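# Move lead sawn board from chain conveyor onto board stack

## Task

Take the sawn board at the front end of the chain conveyor off the chains and set it down flat on the low pile of boards next to the chains, with its length running the same way as the boards already in the pile, and without disturbing any of the other boards.

## Robot and tools

Robot: two arms, left_arm and right_arm, facing the same way. Each has a five-digit-style hand with sixteen motors. right_arm has a right hand and left_arm a mirrored left hand. Each wrist has a force/torque sensor.

Scene frame: the origin is on the floor (z = 0), under the point midway between the two arm bases. The bases sit 0.90 m above it. +x points forward, the way the arms face. +z points up. left_arm is on the +y side; camera image sides do not follow these names. All positions are in metres, velocities in m/s and rad/s, and orientations are quaternions (w, x, y, z). Printed positions can be a few cm off, more at long reach.

Hand point axes (right hand): +z runs along the straight fingers toward the tips, +y points out of the palm face (the palm surface is at y = -0.062 m), and +x runs across the palm away from the thumb. On the left hand, +x points toward the thumb. Straight fingertips end about 0.139 m past the knuckles, which are at z = -0.017 m. A rigid mast near the wrist on the palm side (z -0.16 to -0.11 m) can strike things.

The 48-number row is used by execute_actions and move. It is one flat list covering both arms, every value in [-1, 1], in this order:
- left_arm dx, dy, dz, rx, ry, rz
- the left hand's sixteen hinge goals
- left current_limit, left speed
- the same 24 numbers for the right arm

The six arm numbers are an offset, not a pose. They count from that arm's Hand target as it stood when the action or move began, along the scene-frame axes. 1.0 equals 0.6 m, or 180 degrees for rx, ry, rz, which together form one rotation vector about the Hand target position. Sending the same offset again moves the arm further. All zeros re-requests the current Hand target. The controller limits commanded orientation to 32 degrees away from the measured one.

Hinge order for each hand: index_mcp, index_abd, index_pip, index_dip, thumb_cmc, thumb_axl, thumb_mcp, thumb_ipl, middle_mcp, middle_abd, middle_pip, middle_dip, ring_mcp, ring_abd, ring_pip, ring_dip.
- Each hinge number is an absolute goal angle, scaled between its stops. Toward +1 means bending or curling.
- Straight values: _mcp -0.75, _abd 0.00, _pip -0.58, _dip -0.70, thumb_cmc -0.71, thumb_axl -0.68, thumb_mcp -0.23, thumb_ipl -0.17.
- current_limit maps -1..+1 to 0..550 mA.
- speed sets hinge rate as (speed+1)/2 of 8.5 rad/s.
- A zero is a real goal. To keep a hand unchanged, copy back its hand_goal, hand_current_limit and hand_speed.

execute_actions(actions, cameras): actions is a list of actions. Each action has up to 15 rows, one per 1/30 s step. A short action holds its last row for the rest of the 15 steps. Every row offsets from the action's start target, not from the previous row. An empty list returns state plus all camera images.

move(target, speed, blend, stop_force, zero, blocking, cameras): drives straight paths to one row or a list of up to 15 rows.
- Offsets in a list all count from the same starting Hand targets.
- speed: m/s, 0.002 to 3.2, default 0.25.
- blend: in m, rounds corners in a list.
- stop_force: 4 to 120 N, ends an arm's path on contact. Do not rely on it while the hand rotates, and omit it when pulling away from a contact.
- zero: resets the force baseline first (default true).
- blocking=false: returns early. It cannot be combined with stop_force.
- A move lasts at most 10 s.
- The move: line reports done, off_target, moving, held or fault, plus limits such as paced or held.

Other tools:
- wait(seconds, 0 to 10): lets time pass.
- stop: brakes a running move.
- zoom_image(camera, region [x0,y0,x1,y1], at most 504x504 px): enlarges part of the newest image from cam_spot_left, cam_spot_right, cam_left_wrist or cam_right_wrist (all 672x504).
- zero_wrist_force(arm): tares that arm's sensor.
- finished_scene(scene): ends the current scene. Pass the current scene's number.

Results:
- Per arm: end_effector_position, quaternion and velocities, Hand target, joint positions and torques.
- Wrist force/torque in hand axes, where force from a surface shows as pushing into the arm, plus a peak line.
- Per hand: hand_goal, hand_measured, hand_current_ma and hand_state. hand_state reads moving, goal, blocked or overload.
- Temperatures, and fault lines when they occur.

Hand point behaviour:
- The hand point often settles short of Hand target. Waiting does not close that gap; send the remaining distance as an offset.
- To stop pressing on something, command a target back past the hand point.

Avoid:
- Net outside force near 150 N, or joint contact torque at its limit (wrist joints 49.1 N m, elbow 136). Either stops the arm for 10 s.
- Commanding even slightly past a firm contact, since the arms are stiff.
- Fast touches.
- Moving paths close to an arm's own base.
- Letting the hands or arms touch each other.
- Keeping a motor at 495 mA or more for 5 s, which shuts it down.
- Motor heat: a warning appears at 70 °C, and the arm brakes at 85 °C.
- Dropping the board, releasing it while it still moves, slamming it down, or bumping the other boards or the conveyor.

Each tool is called after "Request:" by a JSON object that holds its "api" and its "payload".

## Session

Request:
{"api": "execute_actions", "payload": {"actions": []}}

Request:
{"api": "zoom_image", "payload": {"camera": "cam_spot_right", "region": [200, 200, 400, 350]}}

Request:
{"api": "zoom_image", "payload": {"camera": "cam_spot_right", "region": [340, 220, 540, 370]}}

Request:
{"api": "zoom_image", "payload": {"camera": "cam_spot_left", "region": [200, 230, 400, 410]}}

Request:
{"api": "zoom_image", "payload": {"camera": "cam_spot_left", "region": [260, 160, 480, 310]}}

Scene clock: 0.00 s.
left_arm: end_effector_position=(+0.1502, +0.6023, +1.2731) hand_goal=(-0.754, +0.000, -0.576, -0.696, -0.714, -0.678, -0.226, -0.168, -0.754, +0.000, -0.576, -0.696, -0.754, +0.000, -0.576, -0.696) hand_measured=(-0.754, +0.000, -0.576, -0.696, -0.714, -0.678, -0.226, -0.168, -0.754, +0.000, -0.576, -0.696, -0.754, +0.000, -0.576, -0.696) hand_current_ma=(+0, +0, +0, +0, +0, +0, +0, +0, +0, +0, +0, +0, +0, +0, +0, +0) hand_state=(goal, goal, goal, goal, goal, goal, goal, goal, goal, goal, goal, goal, goal, goal, goal, goal) hand_current_limit=0.40 hand_speed=-0.60 end_effector_quat_wxyz=(-0.002, -0.063, +0.930, -0.362) | right_arm: end_effector_position=(+0.1601, -0.5216, +1.2104) hand_goal=(-0.754, +0.000, -0.576, -0.696, -0.714, -0.678, -0.226, -0.168, -0.754, +0.000, -0.576, -0.696, -0.754, +0.000, -0.576, -0.696) hand_measured=(-0.754, +0.000, -0.576, -0.696, -0.714, -0.678, -0.226, -0.168, -0.754, +0.000, -0.576, -0.696, -0.754, +0.000, -0.576, -0.696) hand_current_ma=(+0, +0, +0, +0, +0, +0, +0, +0, +0, +0, +0, +0, +0, +0, +0, +0) hand_state=(goal, goal, goal, goal, goal, goal, goal, goal, goal, goal, goal, goal, goal, goal, goal, goal) hand_current_limit=0.40 hand_speed=-0.60 end_effector_quat_wxyz=(-0.092, +0.017, +0.934, -0.345)
Joint positions: left_arm=[-0.093 -2.06 2.225 1.267 2.3 1.29] | right_arm=[-0.307 -2.06 2.354 1.25 2.3 1.29]
Joint velocities: within noise
Joint torques (N m): no reading
Motor temperatures (°C): left_arm=[22 21 23 29 30 28] | right_arm=[29 29 27 32 29 28]
Wrist force (N): no reading
Wrist torque (N m): no reading
Wrist force, peak (N): no reading
Hand target: left_arm +0.1502, +0.6023, +1.2731; -0.002, -0.063, +0.930, -0.362 | right_arm +0.1601, -0.5216, +1.2104; -0.092, +0.017, +0.934, -0.345

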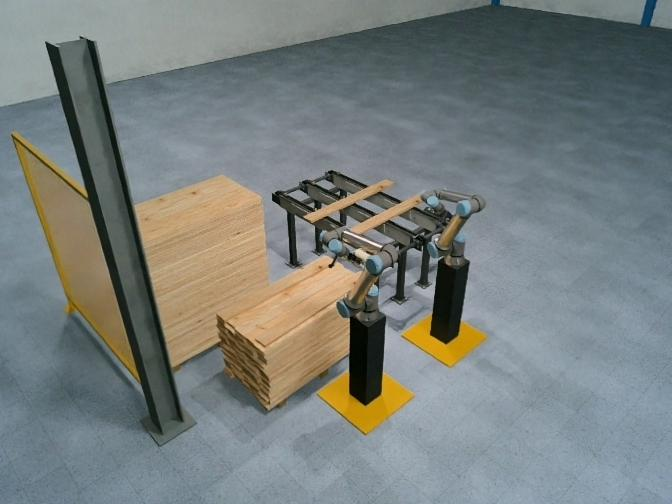

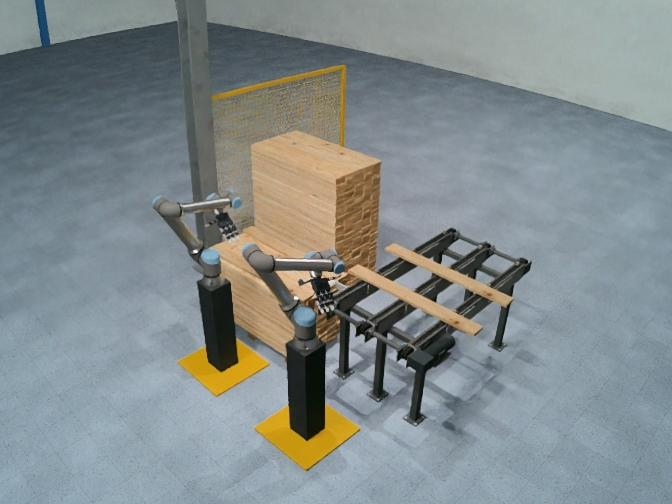

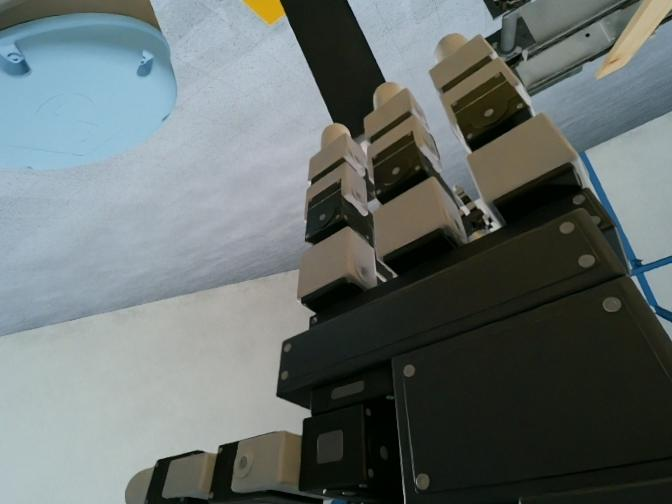

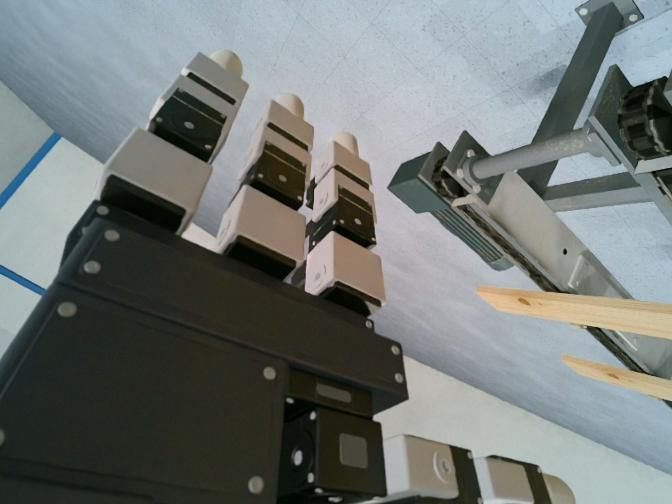

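Scaled by 2.520.

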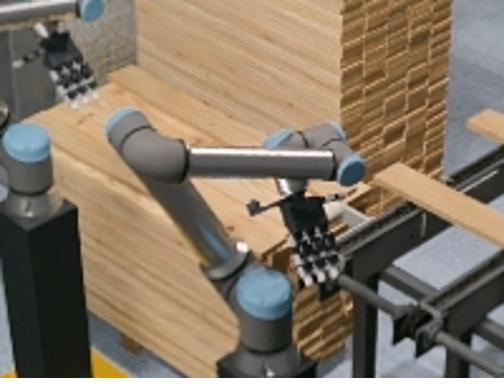

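Scaled by 2.520.

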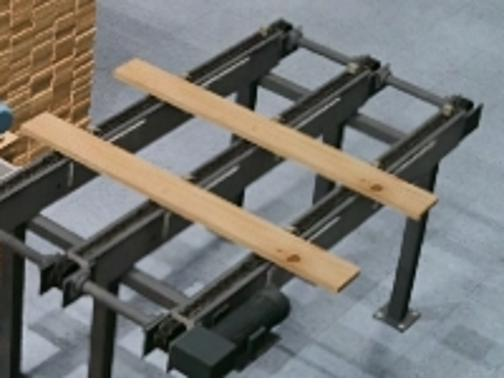

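Scaled by 2.520.

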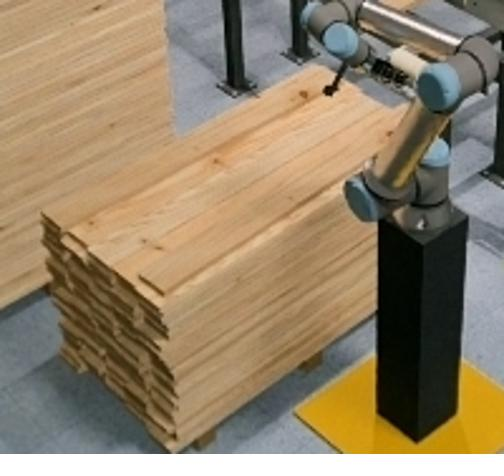

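Scaled by 2.291.

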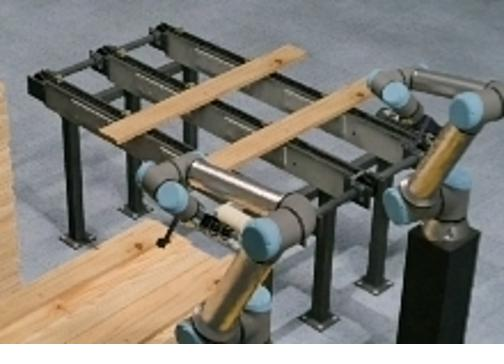

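Request:
{"api": "zoom_image", "payload": {"camera": "cam_spot_left", "region": [205, 295, 305, 370]}}

Request:
{"api": "zoom_image", "payload": {"camera": "cam_spot_left", "region": [280, 245, 380, 320]}}

Request:
{"api": "zoom_image", "payload": {"camera": "cam_spot_right", "region": [195, 220, 295, 295]}}

Request:
{"api": "zoom_image", "payload": {"camera": "cam_spot_right", "region": [270, 260, 370, 335]}}

Scaled by 5.040.

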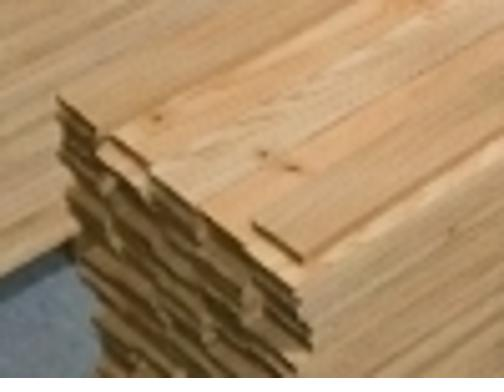

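Scaled by 5.040.

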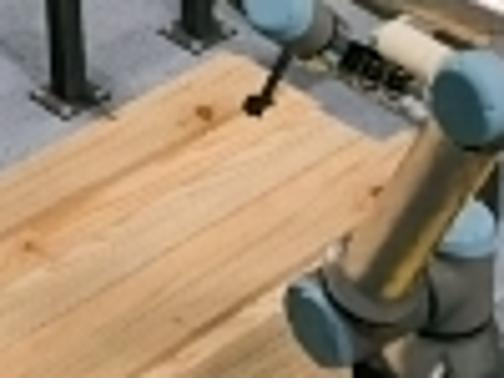

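Scaled by 5.040.

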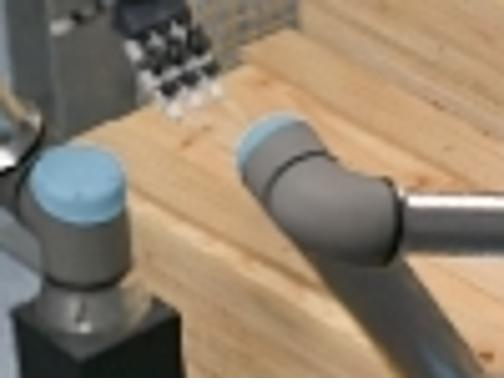

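Scaled by 5.040.

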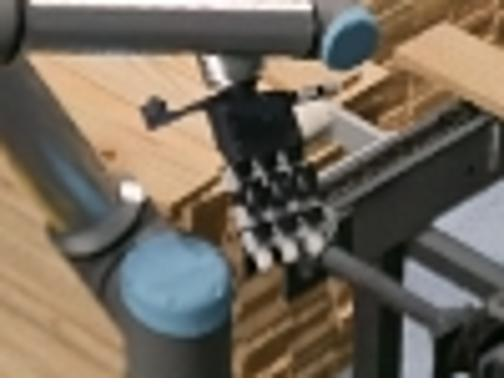

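Request:
{"api": "move", "payload": {"target": [0,0,0,0,0,0,-0.754,0,-0.576,-0.696,-0.714,-0.678,-0.226,-0.168,-0.754,0,-0.576,-0.696,-0.754,0,-0.576,-0.696,0.4,-0.6,0.65,-0.383,-0.1,-0.191,-0.246,0.515,-0.82,0,-0.576,-0.696,-0.714,-0.678,-0.226,-0.168,-0.82,0,-0.576,-0.696,-0.82,0,-0.576,-0.696,0.4,-0.6], "speed": 0.4, "cameras": ["cam_spot_left","cam_spot_right","cam_left_wrist","cam_right_wrist"]}}

Request:
{"api": "zoom_image", "payload": {"camera": "cam_spot_right", "region": [310, 230, 540, 400]}}

Scene clock: 96.93 s.
left_arm: end_effector_position=(+0.1502, +0.6023, +1.2731) hand_goal=(-0.754, +0.000, -0.576, -0.696, -0.714, -0.678, -0.226, -0.168, -0.754, +0.000, -0.576, -0.696, -0.754, +0.000, -0.576, -0.696) hand_measured=(-0.750, +0.000, -0.576, -0.696, -0.710, -0.678, -0.226, -0.168, -0.750, +0.000, -0.576, -0.696, -0.750, +0.000, -0.576, -0.696) hand_current_ma=(+21, +0, -2, +0, +14, +3, +4, +1, +20, +0, -2, +0, +20, +0, -2, +0) hand_state=(goal, goal, goal, goal, goal, goal, goal, goal, goal, goal, goal, goal, goal, goal, goal, goal) hand_current_limit=0.40 hand_speed=-0.60 end_effector_quat_wxyz=(-0.002, -0.063, +0.930, -0.362) | right_arm: end_effector_position=(+0.5501, -0.7514, +1.1504) hand_goal=(-0.820, +0.000, -0.576, -0.696, -0.714, -0.678, -0.226, -0.168, -0.820, +0.000, -0.576, -0.696, -0.820, +0.000, -0.576, -0.696) hand_measured=(-0.798, +0.000, -0.576, -0.696, -0.706, -0.678, -0.224, -0.168, -0.802, +0.000, -0.576, -0.696, -0.802, +0.000, -0.576, -0.696) hand_current_ma=(+78, +0, +0, +0, +25, +2, +3, +1, +66, +0, +0, +0, +66, +0, +0, +0) hand_state=(blocked, goal, goal, goal, goal, goal, goal, goal, goal, goal, goal, goal, goal, goal, goal, goal) hand_current_limit=0.40 hand_speed=-0.60 end_effector_quat_wxyz=(+0.500, -0.500, +0.500, -0.500)
Joint positions: left_arm=[-0.093 -2.06 2.225 1.267 2.3 1.29] | right_arm=[-1.115 -1.796 2.396 -0.597 0.456 -0.002]
Joint torques (N m): left_arm=[-0.59 1.92 -37.1 5.26 2.46 -0.84] | right_arm=[9.86 2.06 -28.31 -3.6 3.62 3.2]
Wrist force (N): left_arm=[-0.5 -0.2 -0.1] | right_arm=[-1.1 -1.1 1.1]
Wrist torque (N m): left_arm=[-0.02 0.05 -0.04] | right_arm=[-0.24 -0.07 -0.20]
Wrist force, peak (N): left_arm=[-1.5 0.0 0.1] | right_arm=[-0.5 -0.7 2.1]
Hand target: left_arm +0.1502, +0.6023, +1.2731; -0.002, -0.063, +0.930, -0.362 | right_arm +0.5501, -0.7514, +1.1504; +0.500, -0.500, +0.500, -0.500
Off the commanded pose: left_arm 0.000 m, 0 deg | right_arm 0.000 m, 0 deg.
move: done

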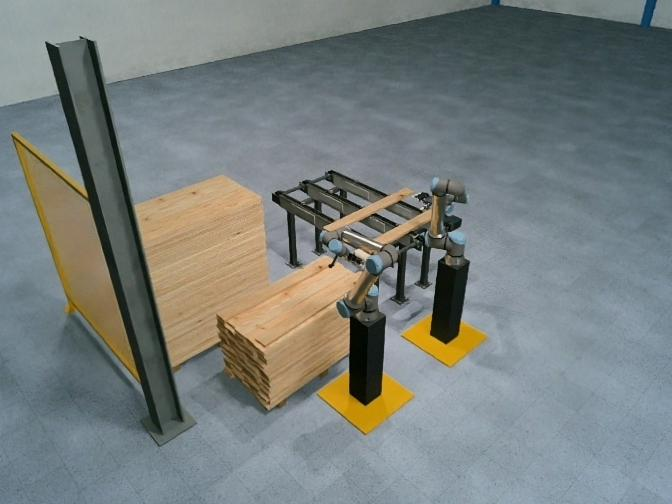

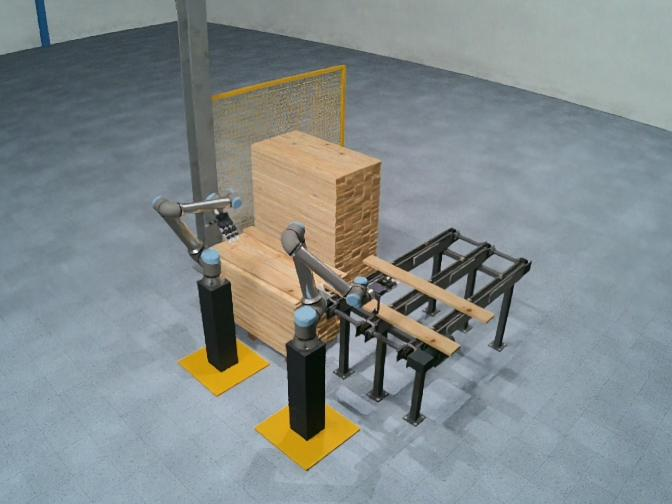

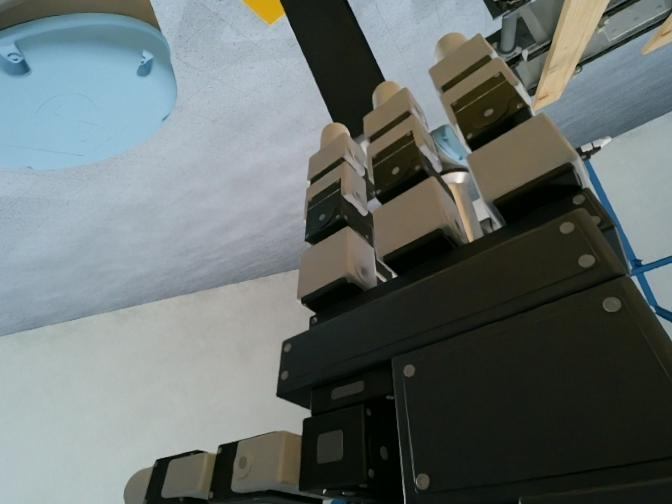

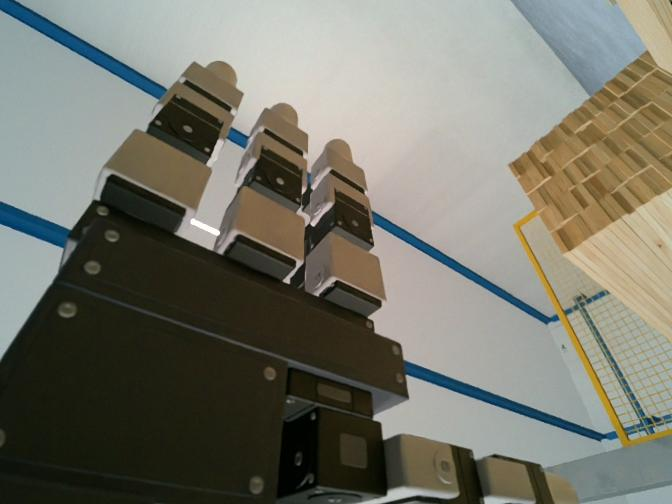

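Scaled by 2.191.

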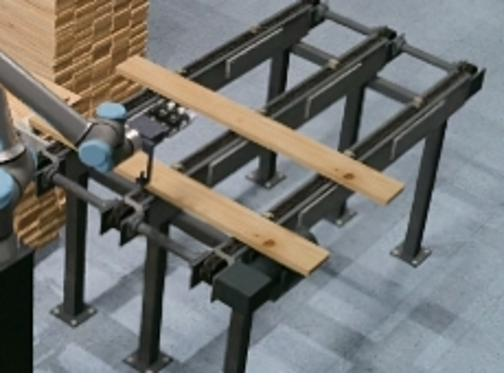

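Request:
{"api": "move", "payload": {"target": [0,0,0,0,0,0,-0.754,0,-0.576,-0.696,-0.714,-0.678,-0.226,-0.168,-0.754,0,-0.576,-0.696,-0.754,0,-0.576,-0.696,0.4,-0.6,0.45,-0.833,-0.167,0,0,0,-0.82,0,-0.576,-0.696,-0.714,-0.678,-0.226,-0.168,-0.82,0,-0.576,-0.696,-0.82,0,-0.576,-0.696,0.4,-0.6], "speed": 0.4, "cameras": []}}

Request:
{"api": "move", "payload": {"target": [[0,0,0,0,0,0,-0.754,0,-0.576,-0.696,-0.714,-0.678,-0.226,-0.168,-0.754,0,-0.576,-0.696,-0.754,0,-0.576,-0.696,0.4,-0.6,0.008,-0.181,0,0,0,0,-0.82,0,-0.576,-0.696,-0.714,-0.678,-0.226,-0.168,-0.82,0,-0.576,-0.696,-0.82,0,-0.576,-0.696,0.4,-0.6],[0,0,0,0,0,0,-0.754,0,-0.576,-0.696,-0.714,-0.678,-0.226,-0.168,-0.754,0,-0.576,-0.696,-0.754,0,-0.576,-0.696,0.4,-0.6,0.008,-0.181,-0.162,0,0,0,-0.82,0,-0.576,-0.696,-0.714,-0.678,-0.226,-0.168,-0.82,0,-0.576,-0.696,-0.82,0,-0.576,-0.696,0.4,-0.6]], "speed": [0.2,0.06], "stop_force": 6, "cameras": ["cam_spot_right","cam_right_wrist"]}}

Request:
{"api": "zoom_image", "payload": {"camera": "cam_spot_right", "region": [400, 300, 480, 370]}}

Scene clock: 119.70 s.
left_arm: end_effector_position=(+0.1502, +0.6023, +1.2731) hand_goal=(-0.754, +0.000, -0.576, -0.696, -0.714, -0.678, -0.226, -0.168, -0.754, +0.000, -0.576, -0.696, -0.754, +0.000, -0.576, -0.696) hand_measured=(-0.750, +0.000, -0.576, -0.696, -0.710, -0.678, -0.226, -0.168, -0.750, +0.000, -0.576, -0.696, -0.750, +0.000, -0.576, -0.696) hand_current_ma=(+21, +0, -2, +0, +14, +3, +4, +1, +20, +0, -2, +0, +20, +0, -2, +0) hand_state=(goal, goal, goal, goal, goal, goal, goal, goal, goal, goal, goal, goal, goal, goal, goal, goal) hand_current_limit=0.40 hand_speed=-0.60 end_effector_quat_wxyz=(-0.002, -0.063, +0.930, -0.362) | right_arm: end_effector_position=(+0.8201, -1.2512, +1.0502) hand_goal=(-0.820, +0.000, -0.576, -0.696, -0.714, -0.678, -0.226, -0.168, -0.820, +0.000, -0.576, -0.696, -0.820, +0.000, -0.576, -0.696) hand_measured=(-0.798, +0.000, -0.576, -0.696, -0.706, -0.678, -0.224, -0.168, -0.802, +0.000, -0.576, -0.696, -0.802, +0.000, -0.576, -0.696) hand_current_ma=(+78, +0, +0, +0, +25, +2, +3, +1, +66, +0, +0, +0, +66, +0, +0, +0) hand_state=(blocked, goal, goal, goal, goal, goal, goal, goal, goal, goal, goal, goal, goal, goal, goal, goal) hand_current_limit=0.40 hand_speed=-0.60 end_effector_quat_wxyz=(+0.500, -0.500, +0.500, -0.500)
Joint positions: left_arm=[-0.093 -2.06 2.225 1.267 2.3 1.29] | right_arm=[-1.09 -0.839 1.353 -0.513 0.481 -0.002]
Joint torques (N m): left_arm=[0.58 2.29 -36.78 5.68 2.86 -0.83] | right_arm=[11.04 -72.77 -43.25 1.73 -3.84 -3.67]
Wrist force (N): left_arm=[-0.7 -0.5 -0.7] | right_arm=[-0.7 -1.1 1.4]
Wrist torque (N m): left_arm=[-0.02 0.07 -0.05] | right_arm=[-0.23 -0.19 -0.04]
Wrist force, peak (N): left_arm=[-1.4 -0.2 -0.1] | right_arm=[-3.1 -0.8 0.5]
Hand target: left_arm +0.1502, +0.6023, +1.2731; -0.002, -0.063, +0.930, -0.362 | right_arm +0.8201, -1.2512, +1.0502; +0.500, -0.500, +0.500, -0.500
Off the commanded pose: left_arm 0.000 m, 0 deg | right_arm 0.000 m, 0 deg.
move: done
No camera images: "cameras" was empty.

Scene clock: 122.97 s.
left_arm: end_effector_position=(+0.1502, +0.6023, +1.2731) hand_goal=(-0.754, +0.000, -0.576, -0.696, -0.714, -0.678, -0.226, -0.168, -0.754, +0.000, -0.576, -0.696, -0.754, +0.000, -0.576, -0.696) hand_measured=(-0.750, +0.000, -0.576, -0.696, -0.710, -0.678, -0.226, -0.168, -0.750, +0.000, -0.576, -0.696, -0.750, +0.000, -0.576, -0.696) hand_current_ma=(+21, +0, -2, +0, +14, +3, +4, +1, +20, +0, -2, +0, +20, +0, -2, +0) hand_state=(goal, goal, goal, goal, goal, goal, goal, goal, goal, goal, goal, goal, goal, goal, goal, goal) hand_current_limit=0.40 hand_speed=-0.60 end_effector_quat_wxyz=(-0.002, -0.063, +0.930, -0.362) | right_arm: end_effector_position=(+0.8249, -1.3598, +0.9530) hand_goal=(-0.820, +0.000, -0.576, -0.696, -0.714, -0.678, -0.226, -0.168, -0.820, +0.000, -0.576, -0.696, -0.820, +0.000, -0.576, -0.696) hand_measured=(-0.798, +0.000, -0.576, -0.696, -0.706, -0.678, -0.224, -0.168, -0.802, +0.000, -0.576, -0.696, -0.802, +0.000, -0.576, -0.696) hand_current_ma=(+78, +0, +0, +0, +25, +2, +3, +1, +66, +0, +0, +0, +66, +0, +0, +0) hand_state=(blocked, goal, goal, goal, goal, goal, goal, goal, goal, goal, goal, goal, goal, goal, goal, goal) hand_current_limit=0.40 hand_speed=-0.60 end_effector_quat_wxyz=(+0.500, -0.500, +0.500, -0.500)
Joint positions: left_arm=[-0.093 -2.06 2.225 1.267 2.3 1.29] | right_arm=[-1.136 -0.618 1.126 -0.506 0.435 -0.002]
Joint torques (N m): left_arm=[0.67 0.53 -36.77 5.66 2.8 -0.73] | right_arm=[-7.17 -83.72 -30.13 -3.63 -1.86 3.2]
Wrist force (N): left_arm=[-0.6 0.1 -0.2] | right_arm=[-0.8 -0.7 1.1]
Wrist torque (N m): left_arm=[0.02 0.07 -0.06] | right_arm=[-0.18 -0.16 -0.11]
Wrist force, peak (N): left_arm=[-1.2 0.4 -0.1] | right_arm=[-2.1 -1.1 1.1]
Hand target: left_arm +0.1502, +0.6023, +1.2731; -0.002, -0.063, +0.930, -0.362 | right_arm +0.8249, -1.3598, +0.9530; +0.500, -0.500, +0.500, -0.500
Off the commanded pose: left_arm 0.000 m, 0 deg | right_arm 0.000 m, 0 deg.
move: done
Images, in order (width x height): cam_spot_right 672x504, cam_right_wrist 672x504.

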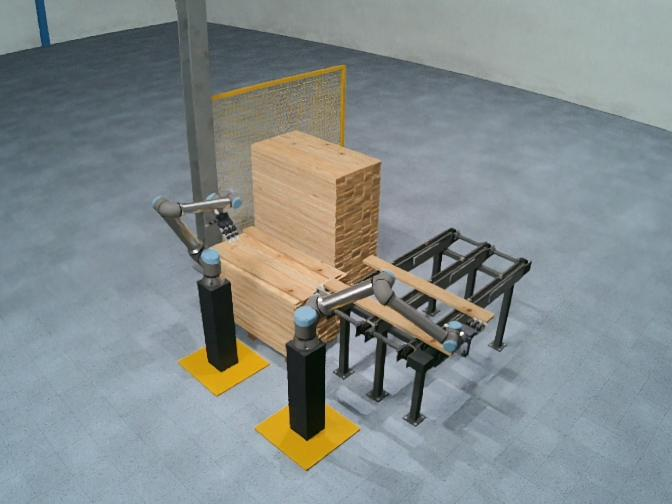

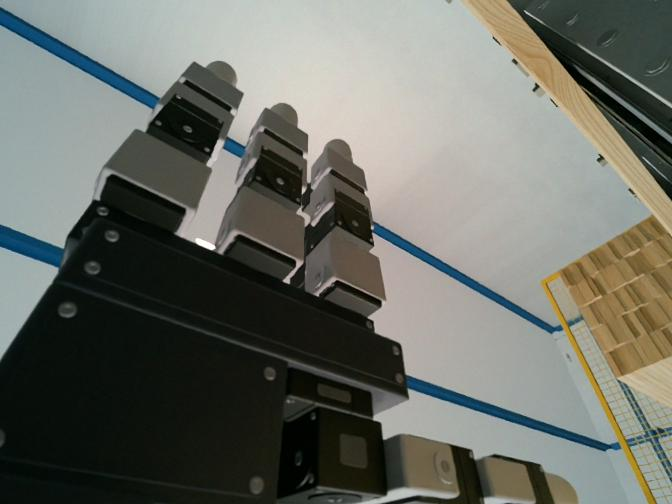

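Scaled by 6.300.

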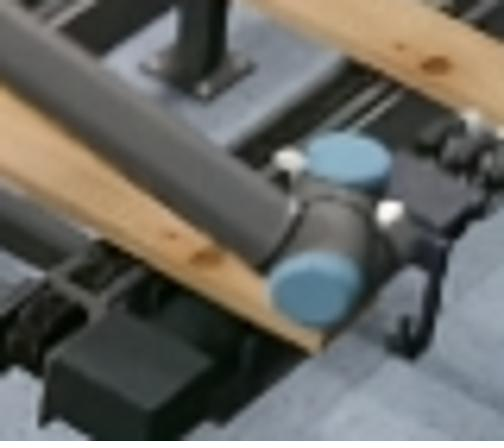

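Request:
{"api": "move", "payload": {"target": [0,0,0,0,0,0,-0.754,0,-0.576,-0.696,-0.714,-0.678,-0.226,-0.168,-0.754,0,-0.576,-0.696,-0.754,0,-0.576,-0.696,0.4,-0.6,0,0.6,0,0,0,0,-0.82,0,-0.576,-0.696,-0.714,-0.678,-0.226,-0.168,-0.82,0,-0.576,-0.696,-0.82,0,-0.576,-0.696,0.4,-0.6], "speed": 0.08, "stop_force": 20, "cameras": ["cam_spot_right","cam_spot_left"]}}

Request:
{"api": "zoom_image", "payload": {"camera": "cam_spot_right", "region": [300, 230, 460, 370]}}

Scene clock: 134.73 s.
left_arm: end_effector_position=(+0.1502, +0.6023, +1.2731) hand_goal=(-0.754, +0.000, -0.576, -0.696, -0.714, -0.678, -0.226, -0.168, -0.754, +0.000, -0.576, -0.696, -0.754, +0.000, -0.576, -0.696) hand_measured=(-0.750, +0.000, -0.576, -0.696, -0.710, -0.678, -0.226, -0.168, -0.750, +0.000, -0.576, -0.696, -0.750, +0.000, -0.576, -0.696) hand_current_ma=(+21, +0, -2, +0, +14, +3, +4, +1, +20, +0, -2, +0, +20, +0, -2, +0) hand_state=(goal, goal, goal, goal, goal, goal, goal, goal, goal, goal, goal, goal, goal, goal, goal, goal) hand_current_limit=0.40 hand_speed=-0.60 end_effector_quat_wxyz=(-0.002, -0.063, +0.930, -0.362) | right_arm: end_effector_position=(+0.8249, -0.9998, +0.9530) hand_goal=(-0.820, +0.000, -0.576, -0.696, -0.714, -0.678, -0.226, -0.168, -0.820, +0.000, -0.576, -0.696, -0.820, +0.000, -0.576, -0.696) hand_measured=(-0.798, +0.000, -0.576, -0.696, -0.706, -0.678, -0.224, -0.168, -0.802, +0.000, -0.576, -0.696, -0.802, +0.000, -0.576, -0.696) hand_current_ma=(+78, +0, +0, +0, +27, +2, +3, +1, +66, +0, +0, +0, +66, +0, +0, +0) hand_state=(blocked, goal, goal, goal, goal, goal, goal, goal, goal, goal, goal, goal, goal, goal, goal, goal) hand_current_limit=0.40 hand_speed=-0.60 end_effector_quat_wxyz=(+0.500, -0.500, +0.500, -0.500)
Joint positions: left_arm=[-0.093 -2.06 2.225 1.267 2.3 1.29] | right_arm=[-0.92 -0.969 1.814 -0.844 0.651 -0.001]
Joint torques (N m): left_arm=[-0.66 1.99 -36.14 5.64 3.02 -0.71] | right_arm=[15.04 -92.77 -18.29 -2.89 2.94 4]
Wrist force (N): left_arm=[-0.7 -0.4 0.0] | right_arm=[4.7 -2.1 1.0]
Wrist torque (N m): left_arm=[-0.05 0.09 -0.05] | right_arm=[-0.41 -0.85 -0.52]
Wrist force, peak (N): left_arm=[-1.3 -0.2 0.5] | right_arm=[8.7 -3.6 0.9]
Hand target: left_arm +0.1502, +0.6023, +1.2731; -0.002, -0.063, +0.930, -0.362 | right_arm +0.8249, -0.9998, +0.9530; +0.500, -0.500, +0.500, -0.500
Off the commanded pose: left_arm 0.000 m, 0 deg | right_arm 0.000 m, 0 deg.
move: done
Images, in order (width x height): cam_spot_left 672x504, cam_spot_right 672x504.

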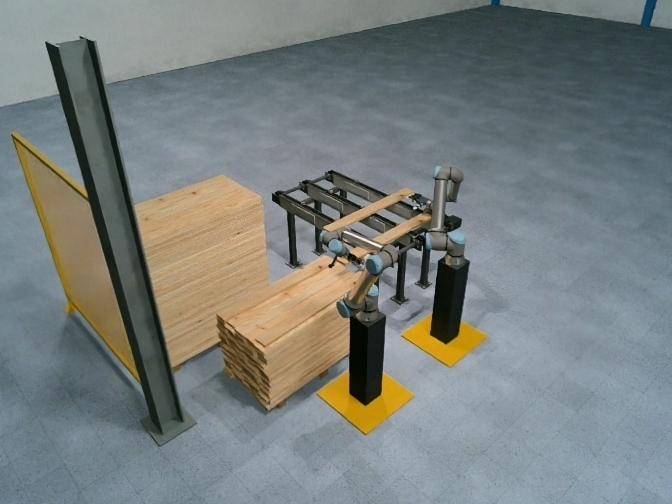

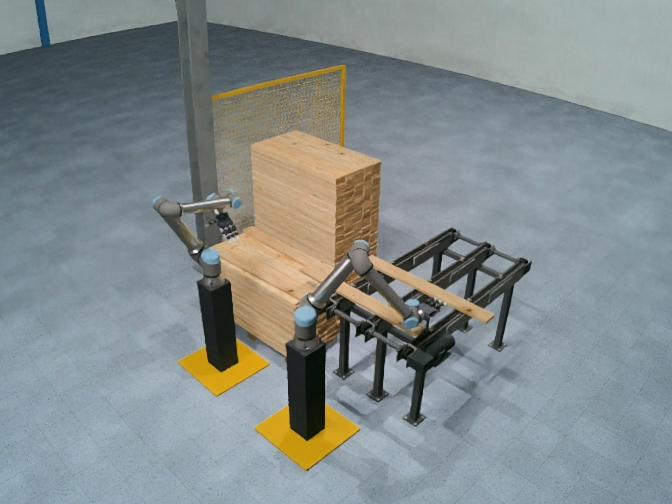

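Scaled by 3.150.

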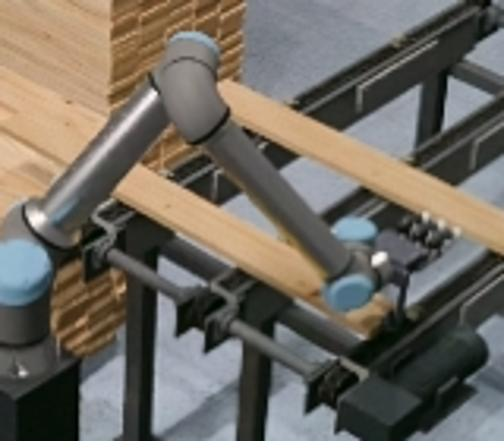

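Request:
{"api": "move", "payload": {"target": [0,0,0,0,0,0,-0.754,0,-0.576,-0.696,-0.714,-0.678,-0.226,-0.168,-0.754,0,-0.576,-0.696,-0.754,0,-0.576,-0.696,0.4,-0.6,0,0.475,0,0,0,0,-0.82,0,-0.576,-0.696,-0.714,-0.678,-0.226,-0.168,-0.82,0,-0.576,-0.696,-0.82,0,-0.576,-0.696,0.4,-0.6], "speed": 0.08, "stop_force": 20, "cameras": ["cam_spot_right","cam_spot_left"]}}

Request:
{"api": "zoom_image", "payload": {"camera": "cam_spot_right", "region": [230, 230, 430, 380]}}

Scene clock: 144.67 s.
left_arm: end_effector_position=(+0.1502, +0.6023, +1.2731) hand_goal=(-0.754, +0.000, -0.576, -0.696, -0.714, -0.678, -0.226, -0.168, -0.754, +0.000, -0.576, -0.696, -0.754, +0.000, -0.576, -0.696) hand_measured=(-0.750, +0.000, -0.576, -0.696, -0.710, -0.678, -0.226, -0.168, -0.750, +0.000, -0.576, -0.696, -0.750, +0.000, -0.576, -0.696) hand_current_ma=(+21, +0, -2, +0, +14, +3, +4, +1, +20, +0, -2, +0, +20, +0, -2, +0) hand_state=(goal, goal, goal, goal, goal, goal, goal, goal, goal, goal, goal, goal, goal, goal, goal, goal) hand_current_limit=0.40 hand_speed=-0.60 end_effector_quat_wxyz=(-0.002, -0.063, +0.930, -0.362) | right_arm: end_effector_position=(+0.8249, -0.7148, +0.9530) hand_goal=(-0.820, +0.000, -0.576, -0.696, -0.714, -0.678, -0.226, -0.168, -0.820, +0.000, -0.576, -0.696, -0.820, +0.000, -0.576, -0.696) hand_measured=(-0.798, +0.000, -0.576, -0.696, -0.706, -0.678, -0.224, -0.168, -0.802, +0.000, -0.576, -0.696, -0.802, +0.000, -0.576, -0.696) hand_current_ma=(+78, +0, +0, +0, +27, +2, +3, +1, +66, +0, +0, +0, +66, +0, +0, +0) hand_state=(blocked, goal, goal, goal, goal, goal, goal, goal, goal, goal, goal, goal, goal, goal, goal, goal) hand_current_limit=0.40 hand_speed=-0.60 end_effector_quat_wxyz=(+0.500, -0.500, +0.500, -0.500)
Joint positions: left_arm=[-0.093 -2.06 2.225 1.267 2.3 1.29] | right_arm=[-0.604 -1.124 2.105 -0.98 0.968 -0.001]
Joint torques (N m): left_arm=[-0.45 2.09 -36.56 5.93 2.97 -0.89] | right_arm=[15.61 -75.43 -13.55 -3.07 2.85 3.82]
Wrist force (N): left_arm=[-0.9 -0.1 0.1] | right_arm=[5.8 -5.3 1.4]
Wrist torque (N m): left_arm=[-0.03 0.11 -0.07] | right_arm=[-0.84 -0.95 -0.72]
Wrist force, peak (N): left_arm=[-1.4 0.0 0.3] | right_arm=[5.7 -5.6 1.3]
Hand target: left_arm +0.1502, +0.6023, +1.2731; -0.002, -0.063, +0.930, -0.362 | right_arm +0.8249, -0.7148, +0.9530; +0.500, -0.500, +0.500, -0.500
Off the commanded pose: left_arm 0.000 m, 0 deg | right_arm 0.000 m, 0 deg.
move: done
Images, in order (width x height): cam_spot_left 672x504, cam_spot_right 672x504.

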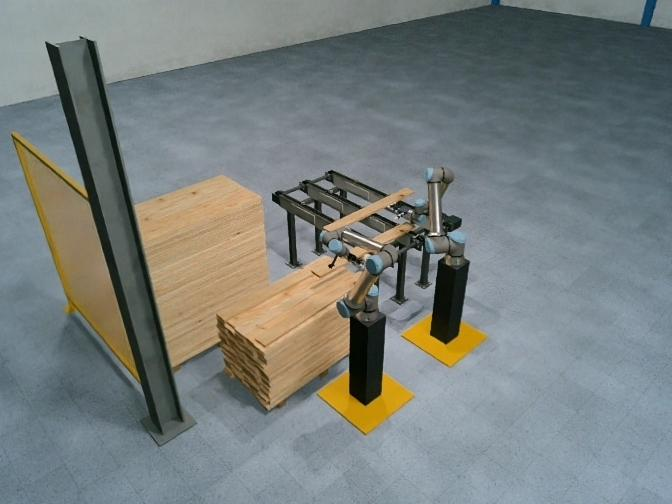

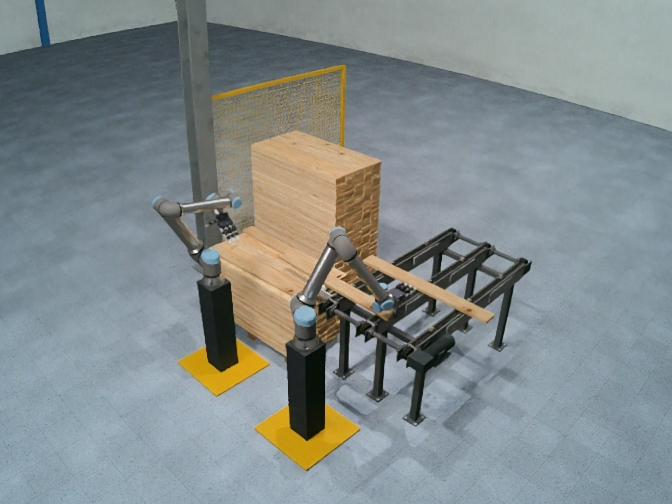

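Scaled by 2.520.

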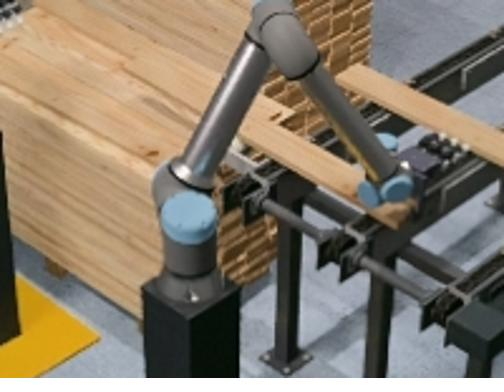

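Request:
{"api": "move", "payload": {"target": [[0.45,0.0,-0.1,0.001,0.174,0.448,-0.754,0,-0.576,-0.696,-0.714,-0.678,-0.226,-0.168,-0.754,0,-0.576,-0.696,-0.754,0,-0.576,-0.696,0.4,-0.6,0,0,0,0,0,0,-0.82,0,-0.576,-0.696,-0.714,-0.678,-0.226,-0.168,-0.82,0,-0.576,-0.696,-0.82,0,-0.576,-0.696,0.4,-0.6],[0.90,0.1,-0.3,0.002,0.348,0.895,-0.754,0,-0.576,-0.696,-0.714,-0.678,-0.226,-0.168,-0.754,0,-0.576,-0.696,-0.754,0,-0.576,-0.696,0.4,-0.6,0,0,0,0,0,0,-0.82,0,-0.576,-0.696,-0.714,-0.678,-0.226,-0.168,-0.82,0,-0.576,-0.696,-0.82,0,-0.576,-0.696,0.4,-0.6]], "speed": 0.5, "blend": [0.05, 0], "cameras": ["cam_left_wrist","cam_spot_left"]}}

Scene clock: 168.80 s.
left_arm: end_effector_position=(+0.6902, +0.6624, +1.0931) hand_goal=(-0.754, +0.000, -0.576, -0.696, -0.714, -0.678, -0.226, -0.168, -0.754, +0.000, -0.576, -0.696, -0.754, +0.000, -0.576, -0.696) hand_measured=(-0.750, +0.000, -0.576, -0.696, -0.712, -0.678, -0.224, -0.168, -0.750, +0.000, -0.576, -0.696, -0.750, +0.000, -0.576, -0.696) hand_current_ma=(+18, +0, -2, +0, +8, +3, +11, +1, +19, +0, -2, +0, +19, +0, -2, +0) hand_state=(goal, goal, goal, goal, goal, goal, goal, goal, goal, goal, goal, goal, goal, goal, goal, goal) hand_current_limit=0.40 hand_speed=-0.60 end_effector_quat_wxyz=(+0.000, +1.000, +0.000, +0.000) | right_arm: end_effector_position=(+0.8249, -0.7148, +0.9530) hand_goal=(-0.820, +0.000, -0.576, -0.696, -0.714, -0.678, -0.226, -0.168, -0.820, +0.000, -0.576, -0.696, -0.820, +0.000, -0.576, -0.696) hand_measured=(-0.798, +0.000, -0.576, -0.696, -0.706, -0.678, -0.224, -0.168, -0.802, +0.000, -0.576, -0.696, -0.802, +0.000, -0.576, -0.696) hand_current_ma=(+78, +0, +0, +0, +27, +2, +3, +1, +66, +0, +0, +0, +66, +0, +0, +0) hand_state=(blocked, goal, goal, goal, goal, goal, goal, goal, goal, goal, goal, goal, goal, goal, goal, goal) hand_current_limit=0.40 hand_speed=-0.60 end_effector_quat_wxyz=(+0.500, -0.500, +0.500, -0.500)
Joint positions: left_arm=[0.035 -1.07 1.578 1.062 1.571 -1.537] | right_arm=[-0.604 -1.124 2.105 -0.98 0.968 -0.001]
Joint torques (N m): left_arm=[-5.89 -62.17 -44.61 6.98 -2.58 -2.4] | right_arm=[15.52 -76.52 -13.28 -1.12 1.28 3.47]
Wrist force (N): left_arm=[-1.3 1.5 -0.6] | right_arm=[5.7 -5.5 1.3]
Wrist torque (N m): left_arm=[0.31 0.08 -0.03] | right_arm=[-0.87 -0.95 -0.72]
Wrist force, peak (N): left_arm=[-1.3 1.5 -0.6] | right_arm=[6.1 -5.7 1.6]
Hand target: left_arm +0.6902, +0.6623, +1.0931; +0.000, +1.000, +0.000, +0.000 | right_arm +0.8249, -0.7148, +0.9530; +0.500, -0.500, +0.500, -0.500
Off the commanded pose: left_arm 0.000 m, 0 deg | right_arm 0.000 m, 0 deg.
move: done
Images, in order (width x height): cam_spot_left 672x504, cam_left_wrist 672x504.

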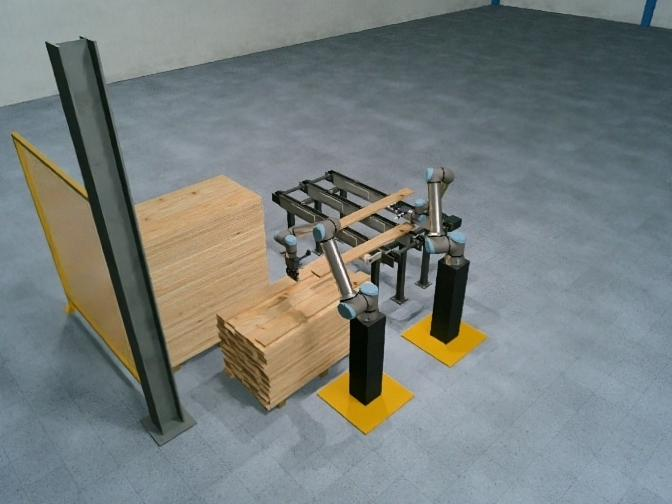

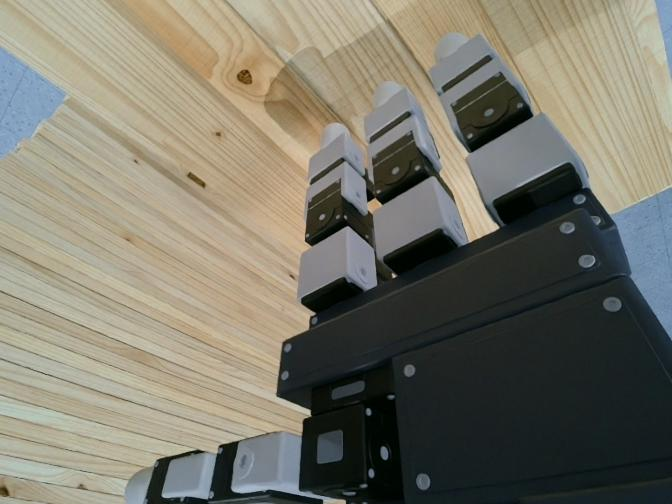

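Request:
{"api": "zoom_image", "payload": {"camera": "cam_left_wrist", "region": [0, 0, 300, 220]}}

Request:
{"api": "zoom_image", "payload": {"camera": "cam_left_wrist", "region": [400, 0, 672, 220]}}

Scaled by 1.680.

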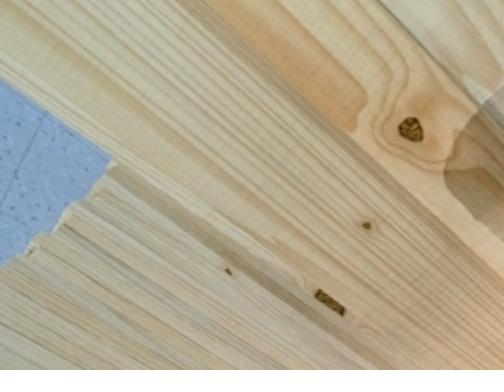

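Scaled by 1.853.

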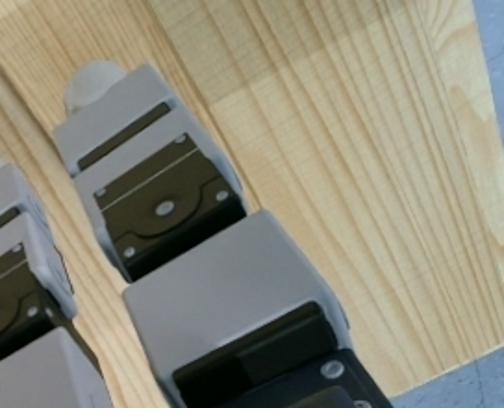

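Request:
{"api": "move", "payload": {"target": [[0.038,-0.246,0,0,0,0,-0.754,0,-0.576,0.68,-0.714,-0.678,-0.226,-0.168,-0.754,0,-0.576,0.68,-0.754,0,-0.576,0.68,0.4,-0.4,0,0,0,0,0,0,-0.82,0,-0.576,-0.696,-0.714,-0.678,-0.226,-0.168,-0.82,0,-0.576,-0.696,-0.82,0,-0.576,-0.696,0.4,-0.6],[0.038,-0.246,-0.2,0,0,0,-0.754,0,-0.576,0.68,-0.714,-0.678,-0.226,-0.168,-0.754,0,-0.576,0.68,-0.754,0,-0.576,0.68,0.4,-0.4,0,0,0,0,0,0,-0.82,0,-0.576,-0.696,-0.714,-0.678,-0.226,-0.168,-0.82,0,-0.576,-0.696,-0.82,0,-0.576,-0.696,0.4,-0.6]], "speed": 0.25, "cameras": ["cam_left_wrist","cam_spot_left"]}}

Request:
{"api": "zoom_image", "payload": {"camera": "cam_spot_left", "region": [270, 220, 390, 310]}}

Scene clock: 206.37 s.
left_arm: end_effector_position=(+0.7130, +0.5147, +0.9733) hand_goal=(-0.754, +0.000, -0.576, +0.680, -0.714, -0.678, -0.226, -0.168, -0.754, +0.000, -0.576, +0.680, -0.754, +0.000, -0.576, +0.680) hand_measured=(-0.752, +0.000, -0.576, +0.678, -0.712, -0.678, -0.224, -0.168, -0.752, +0.000, -0.576, +0.676, -0.752, +0.000, -0.576, +0.676) hand_current_ma=(+10, +0, -2, -11, +6, +3, +12, +1, +10, +0, -2, -14, +10, +0, -2, -13) hand_state=(goal, goal, goal, goal, goal, goal, goal, goal, goal, goal, goal, goal, goal, goal, goal, goal) hand_current_limit=0.40 hand_speed=-0.40 end_effector_quat_wxyz=(+0.000, +1.000, +0.000, +0.000) | right_arm: end_effector_position=(+0.8249, -0.7148, +0.9530) hand_goal=(-0.820, +0.000, -0.576, -0.696, -0.714, -0.678, -0.226, -0.168, -0.820, +0.000, -0.576, -0.696, -0.820, +0.000, -0.576, -0.696) hand_measured=(-0.798, +0.000, -0.576, -0.696, -0.706, -0.678, -0.224, -0.168, -0.802, +0.000, -0.576, -0.696, -0.802, +0.000, -0.576, -0.696) hand_current_ma=(+78, +0, +0, +0, +27, +2, +3, +1, +66, +0, +0, +0, +66, +0, +0, +0) hand_state=(blocked, goal, goal, goal, goal, goal, goal, goal, goal, goal, goal, goal, goal, goal, goal, goal) hand_current_limit=0.40 hand_speed=-0.60 end_effector_quat_wxyz=(+0.500, -0.500, +0.500, -0.500)
Joint positions: left_arm=[-0.183 -0.965 1.656 0.879 1.571 -1.754] | right_arm=[-0.604 -1.124 2.105 -0.98 0.968 -0.001]
Joint torques (N m): left_arm=[3.51 -63.16 -16.4 -0.34 1.47 -2.5] | right_arm=[15.07 -74.96 -14.06 0.38 -0.8 2.48]
Wrist force (N): left_arm=[-0.8 1.4 0.1] | right_arm=[5.6 -5.2 1.5]
Wrist torque (N m): left_arm=[0.23 0.02 -0.04] | right_arm=[-0.84 -0.94 -0.73]
Wrist force, peak (N): left_arm=[-0.4 3.2 -0.3] | right_arm=[6.2 -5.7 1.5]
Hand target: left_arm +0.7130, +0.5147, +0.9731; +0.000, +1.000, +0.000, +0.000 | right_arm +0.8249, -0.7148, +0.9530; +0.500, -0.500, +0.500, -0.500
Off the commanded pose: left_arm 0.000 m, 0 deg | right_arm 0.000 m, 0 deg.
move: done
Images, in order (width x height): cam_spot_left 672x504, cam_left_wrist 672x504.

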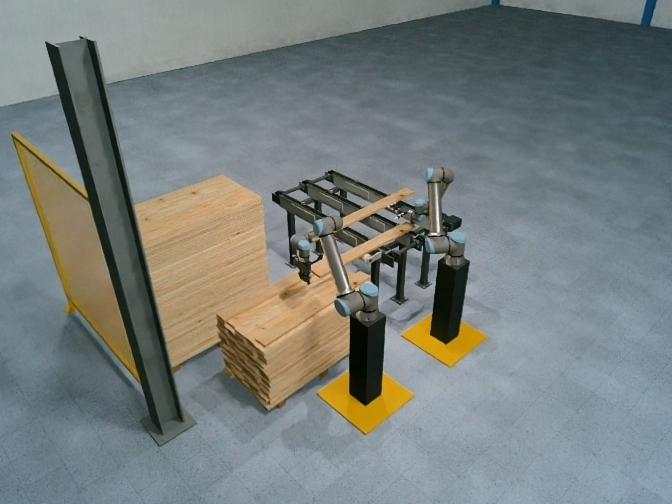

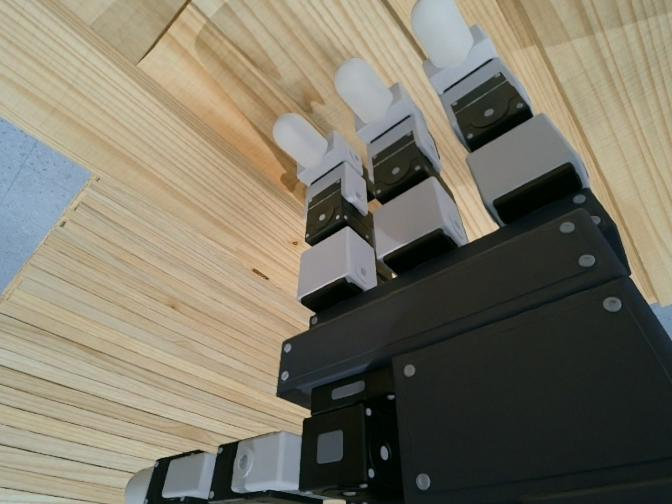

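Scaled by 4.200.

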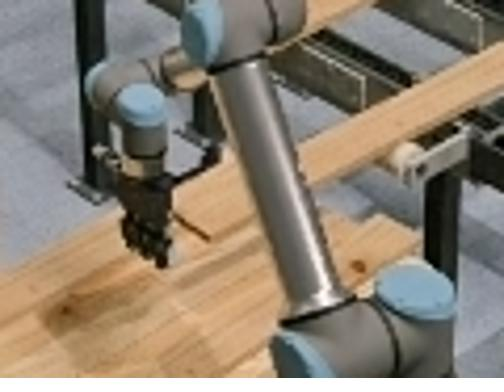

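Request:
{"api": "move", "payload": {"target": [[0.022,0,-0.074,0,0,0,-0.754,0,-0.576,0.68,-0.714,-0.678,-0.226,-0.168,-0.754,0,-0.576,0.68,-0.754,0,-0.576,0.68,0.4,-0.4,0,0,0,0,0,0,-0.82,0,-0.576,-0.696,-0.714,-0.678,-0.226,-0.168,-0.82,0,-0.576,-0.696,-0.82,0,-0.576,-0.696,0.4,-0.6],[0.022,-0.166,-0.074,0,0,0,-0.754,0,-0.576,0.68,-0.714,-0.678,-0.226,-0.168,-0.754,0,-0.576,0.68,-0.754,0,-0.576,0.68,0.4,-0.4,0,0,0,0,0,0,-0.82,0,-0.576,-0.696,-0.714,-0.678,-0.226,-0.168,-0.82,0,-0.576,-0.696,-0.82,0,-0.576,-0.696,0.4,-0.6]], "speed": 0.1, "cameras": ["cam_left_wrist"]}}

Scene clock: 223.67 s.
left_arm: end_effector_position=(+0.7262, +0.4152, +0.9287) hand_goal=(-0.754, +0.000, -0.576, +0.680, -0.714, -0.678, -0.226, -0.168, -0.754, +0.000, -0.576, +0.680, -0.754, +0.000, -0.576, +0.680) hand_measured=(-0.752, +0.000, -0.576, +0.678, -0.712, -0.678, -0.224, -0.168, -0.752, +0.000, -0.576, +0.676, -0.752, +0.000, -0.576, +0.676) hand_current_ma=(+10, +0, -2, -11, +5, +3, +12, +1, +10, +0, -2, -14, +9, +0, -2, -13) hand_state=(goal, goal, goal, goal, goal, goal, goal, goal, goal, goal, goal, goal, goal, goal, goal, goal) hand_current_limit=0.40 hand_speed=-0.40 end_effector_quat_wxyz=(+0.000, +1.000, +0.000, +0.000) | right_arm: end_effector_position=(+0.8249, -0.7148, +0.9530) hand_goal=(-0.820, +0.000, -0.576, -0.696, -0.714, -0.678, -0.226, -0.168, -0.820, +0.000, -0.576, -0.696, -0.820, +0.000, -0.576, -0.696) hand_measured=(-0.798, +0.000, -0.576, -0.696, -0.706, -0.678, -0.224, -0.168, -0.802, +0.000, -0.576, -0.696, -0.802, +0.000, -0.576, -0.696) hand_current_ma=(+78, +0, +0, +0, +27, +2, +3, +1, +66, +0, +0, +0, +66, +0, +0, +0) hand_state=(blocked, goal, goal, goal, goal, goal, goal, goal, goal, goal, goal, goal, goal, goal, goal, goal) hand_current_limit=0.40 hand_speed=-0.60 end_effector_quat_wxyz=(+0.500, -0.500, +0.500, -0.500)
Joint positions: left_arm=[-0.32 -0.9 1.64 0.83 1.571 -1.892] | right_arm=[-0.604 -1.124 2.105 -0.98 0.968 -0.001]
Joint torques (N m): left_arm=[-13.37 -67.78 -39.17 7.58 -2.49 -2.9] | right_arm=[13.97 -76.6 -14.75 0.86 -1.95 2.02]
Wrist force (N): left_arm=[-1.6 0.9 -0.8] | right_arm=[5.6 -5.1 1.6]
Wrist torque (N m): left_arm=[0.28 0.10 0.03] | right_arm=[-0.85 -0.94 -0.73]
Wrist force, peak (N): left_arm=[-1.7 1.8 -0.4] | right_arm=[6.3 -5.5 1.5]
Hand target: left_arm +0.7262, +0.4151, +0.9287; +0.000, +1.000, +0.000, +0.000 | right_arm +0.8249, -0.7148, +0.9530; +0.500, -0.500, +0.500, -0.500
Off the commanded pose: left_arm 0.000 m, 0 deg | right_arm 0.000 m, 0 deg.
move: done
Images, in order (width x height): cam_left_wrist 672x504.

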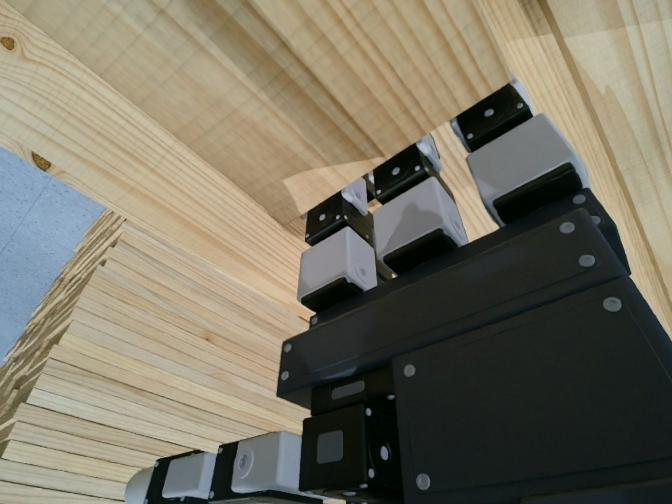

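Request:
{"api": "move", "payload": {"target": [-0.012,0,0.05,0,0,0,-0.754,0,-0.576,0.68,-0.714,-0.678,-0.226,-0.168,-0.754,0,-0.576,0.68,-0.754,0,-0.576,0.68,0.6,-0.4,0,0,0,0,0,0,-0.82,0,-0.576,-0.696,-0.714,-0.678,-0.226,-0.168,-0.82,0,-0.576,-0.696,-0.82,0,-0.576,-0.696,0.4,-0.6], "speed": 0.03, "stop_force": 4, "cameras": ["cam_left_wrist"]}}

Scene clock: 235.53 s.
left_arm: end_effector_position=(+0.7237, +0.4151, +0.9395) hand_goal=(-0.754, +0.000, -0.576, +0.680, -0.714, -0.678, -0.226, -0.168, -0.754, +0.000, -0.576, +0.680, -0.754, +0.000, -0.576, +0.680) hand_measured=(-0.758, +0.000, -0.584, +0.668, -0.712, -0.678, -0.224, -0.168, -0.758, +0.000, -0.584, +0.666, -0.758, +0.000, -0.586, +0.666) hand_current_ma=(-16, +0, -35, -46, +5, +3, +12, +1, -16, +0, -36, -55, -15, +0, -43, -58) hand_state=(goal, goal, goal, goal, goal, goal, goal, goal, goal, goal, goal, goal, goal, goal, goal, goal) hand_current_limit=0.60 hand_speed=-0.40 end_effector_quat_wxyz=(+0.000, +1.000, +0.000, +0.000) | right_arm: end_effector_position=(+0.8248, -0.7148, +0.9530) hand_goal=(-0.820, +0.000, -0.576, -0.696, -0.714, -0.678, -0.226, -0.168, -0.820, +0.000, -0.576, -0.696, -0.820, +0.000, -0.576, -0.696) hand_measured=(-0.798, +0.000, -0.576, -0.696, -0.706, -0.678, -0.224, -0.168, -0.802, +0.000, -0.576, -0.696, -0.802, +0.000, -0.576, -0.696) hand_current_ma=(+78, +0, +0, +0, +27, +2, +3, +1, +66, +0, +0, +0, +66, +0, +0, +0) hand_state=(blocked, goal, goal, goal, goal, goal, goal, goal, goal, goal, goal, goal, goal, goal, goal, goal) hand_current_limit=0.40 hand_speed=-0.60 end_effector_quat_wxyz=(+0.500, -0.500, +0.500, -0.500)
Joint positions: left_arm=[-0.322 -0.915 1.643 0.842 1.571 -1.893] | right_arm=[-0.604 -1.124 2.105 -0.98 0.968 -0.001]
Joint torques (N m): left_arm=[13.28 -70.72 -40.04 0.16 -1.97 0.19] | right_arm=[4.48 -74.61 -31.38 0.61 -2.53 2.07]
Wrist force (N): left_arm=[-1.9 0.6 1.8] | right_arm=[0.6 -2.0 0.8]
Wrist torque (N m): left_arm=[0.21 0.13 0.03] | right_arm=[-0.39 -0.23 -0.26]
Wrist force, peak (N): left_arm=[-2.3 3.2 6.1] | right_arm=[6.1 -5.7 1.7]
Hand target: left_arm +0.7237, +0.4151, +0.9395; +0.000, +1.000, +0.000, +0.000 (not the last commanded pose) | right_arm +0.8249, -0.7148, +0.9530; +0.500, -0.500, +0.500, -0.500
Off the commanded pose: left_arm 0.020 m, 0 deg | right_arm 0.000 m, 0 deg.
move: contact (left_arm)
Images, in order (width x height): cam_left_wrist 672x504.

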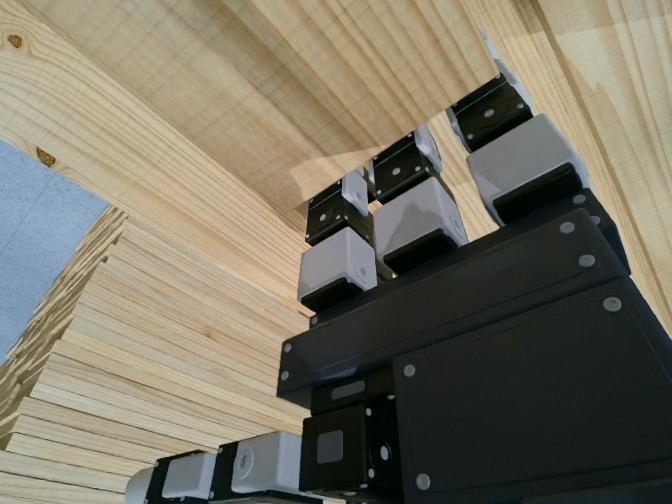

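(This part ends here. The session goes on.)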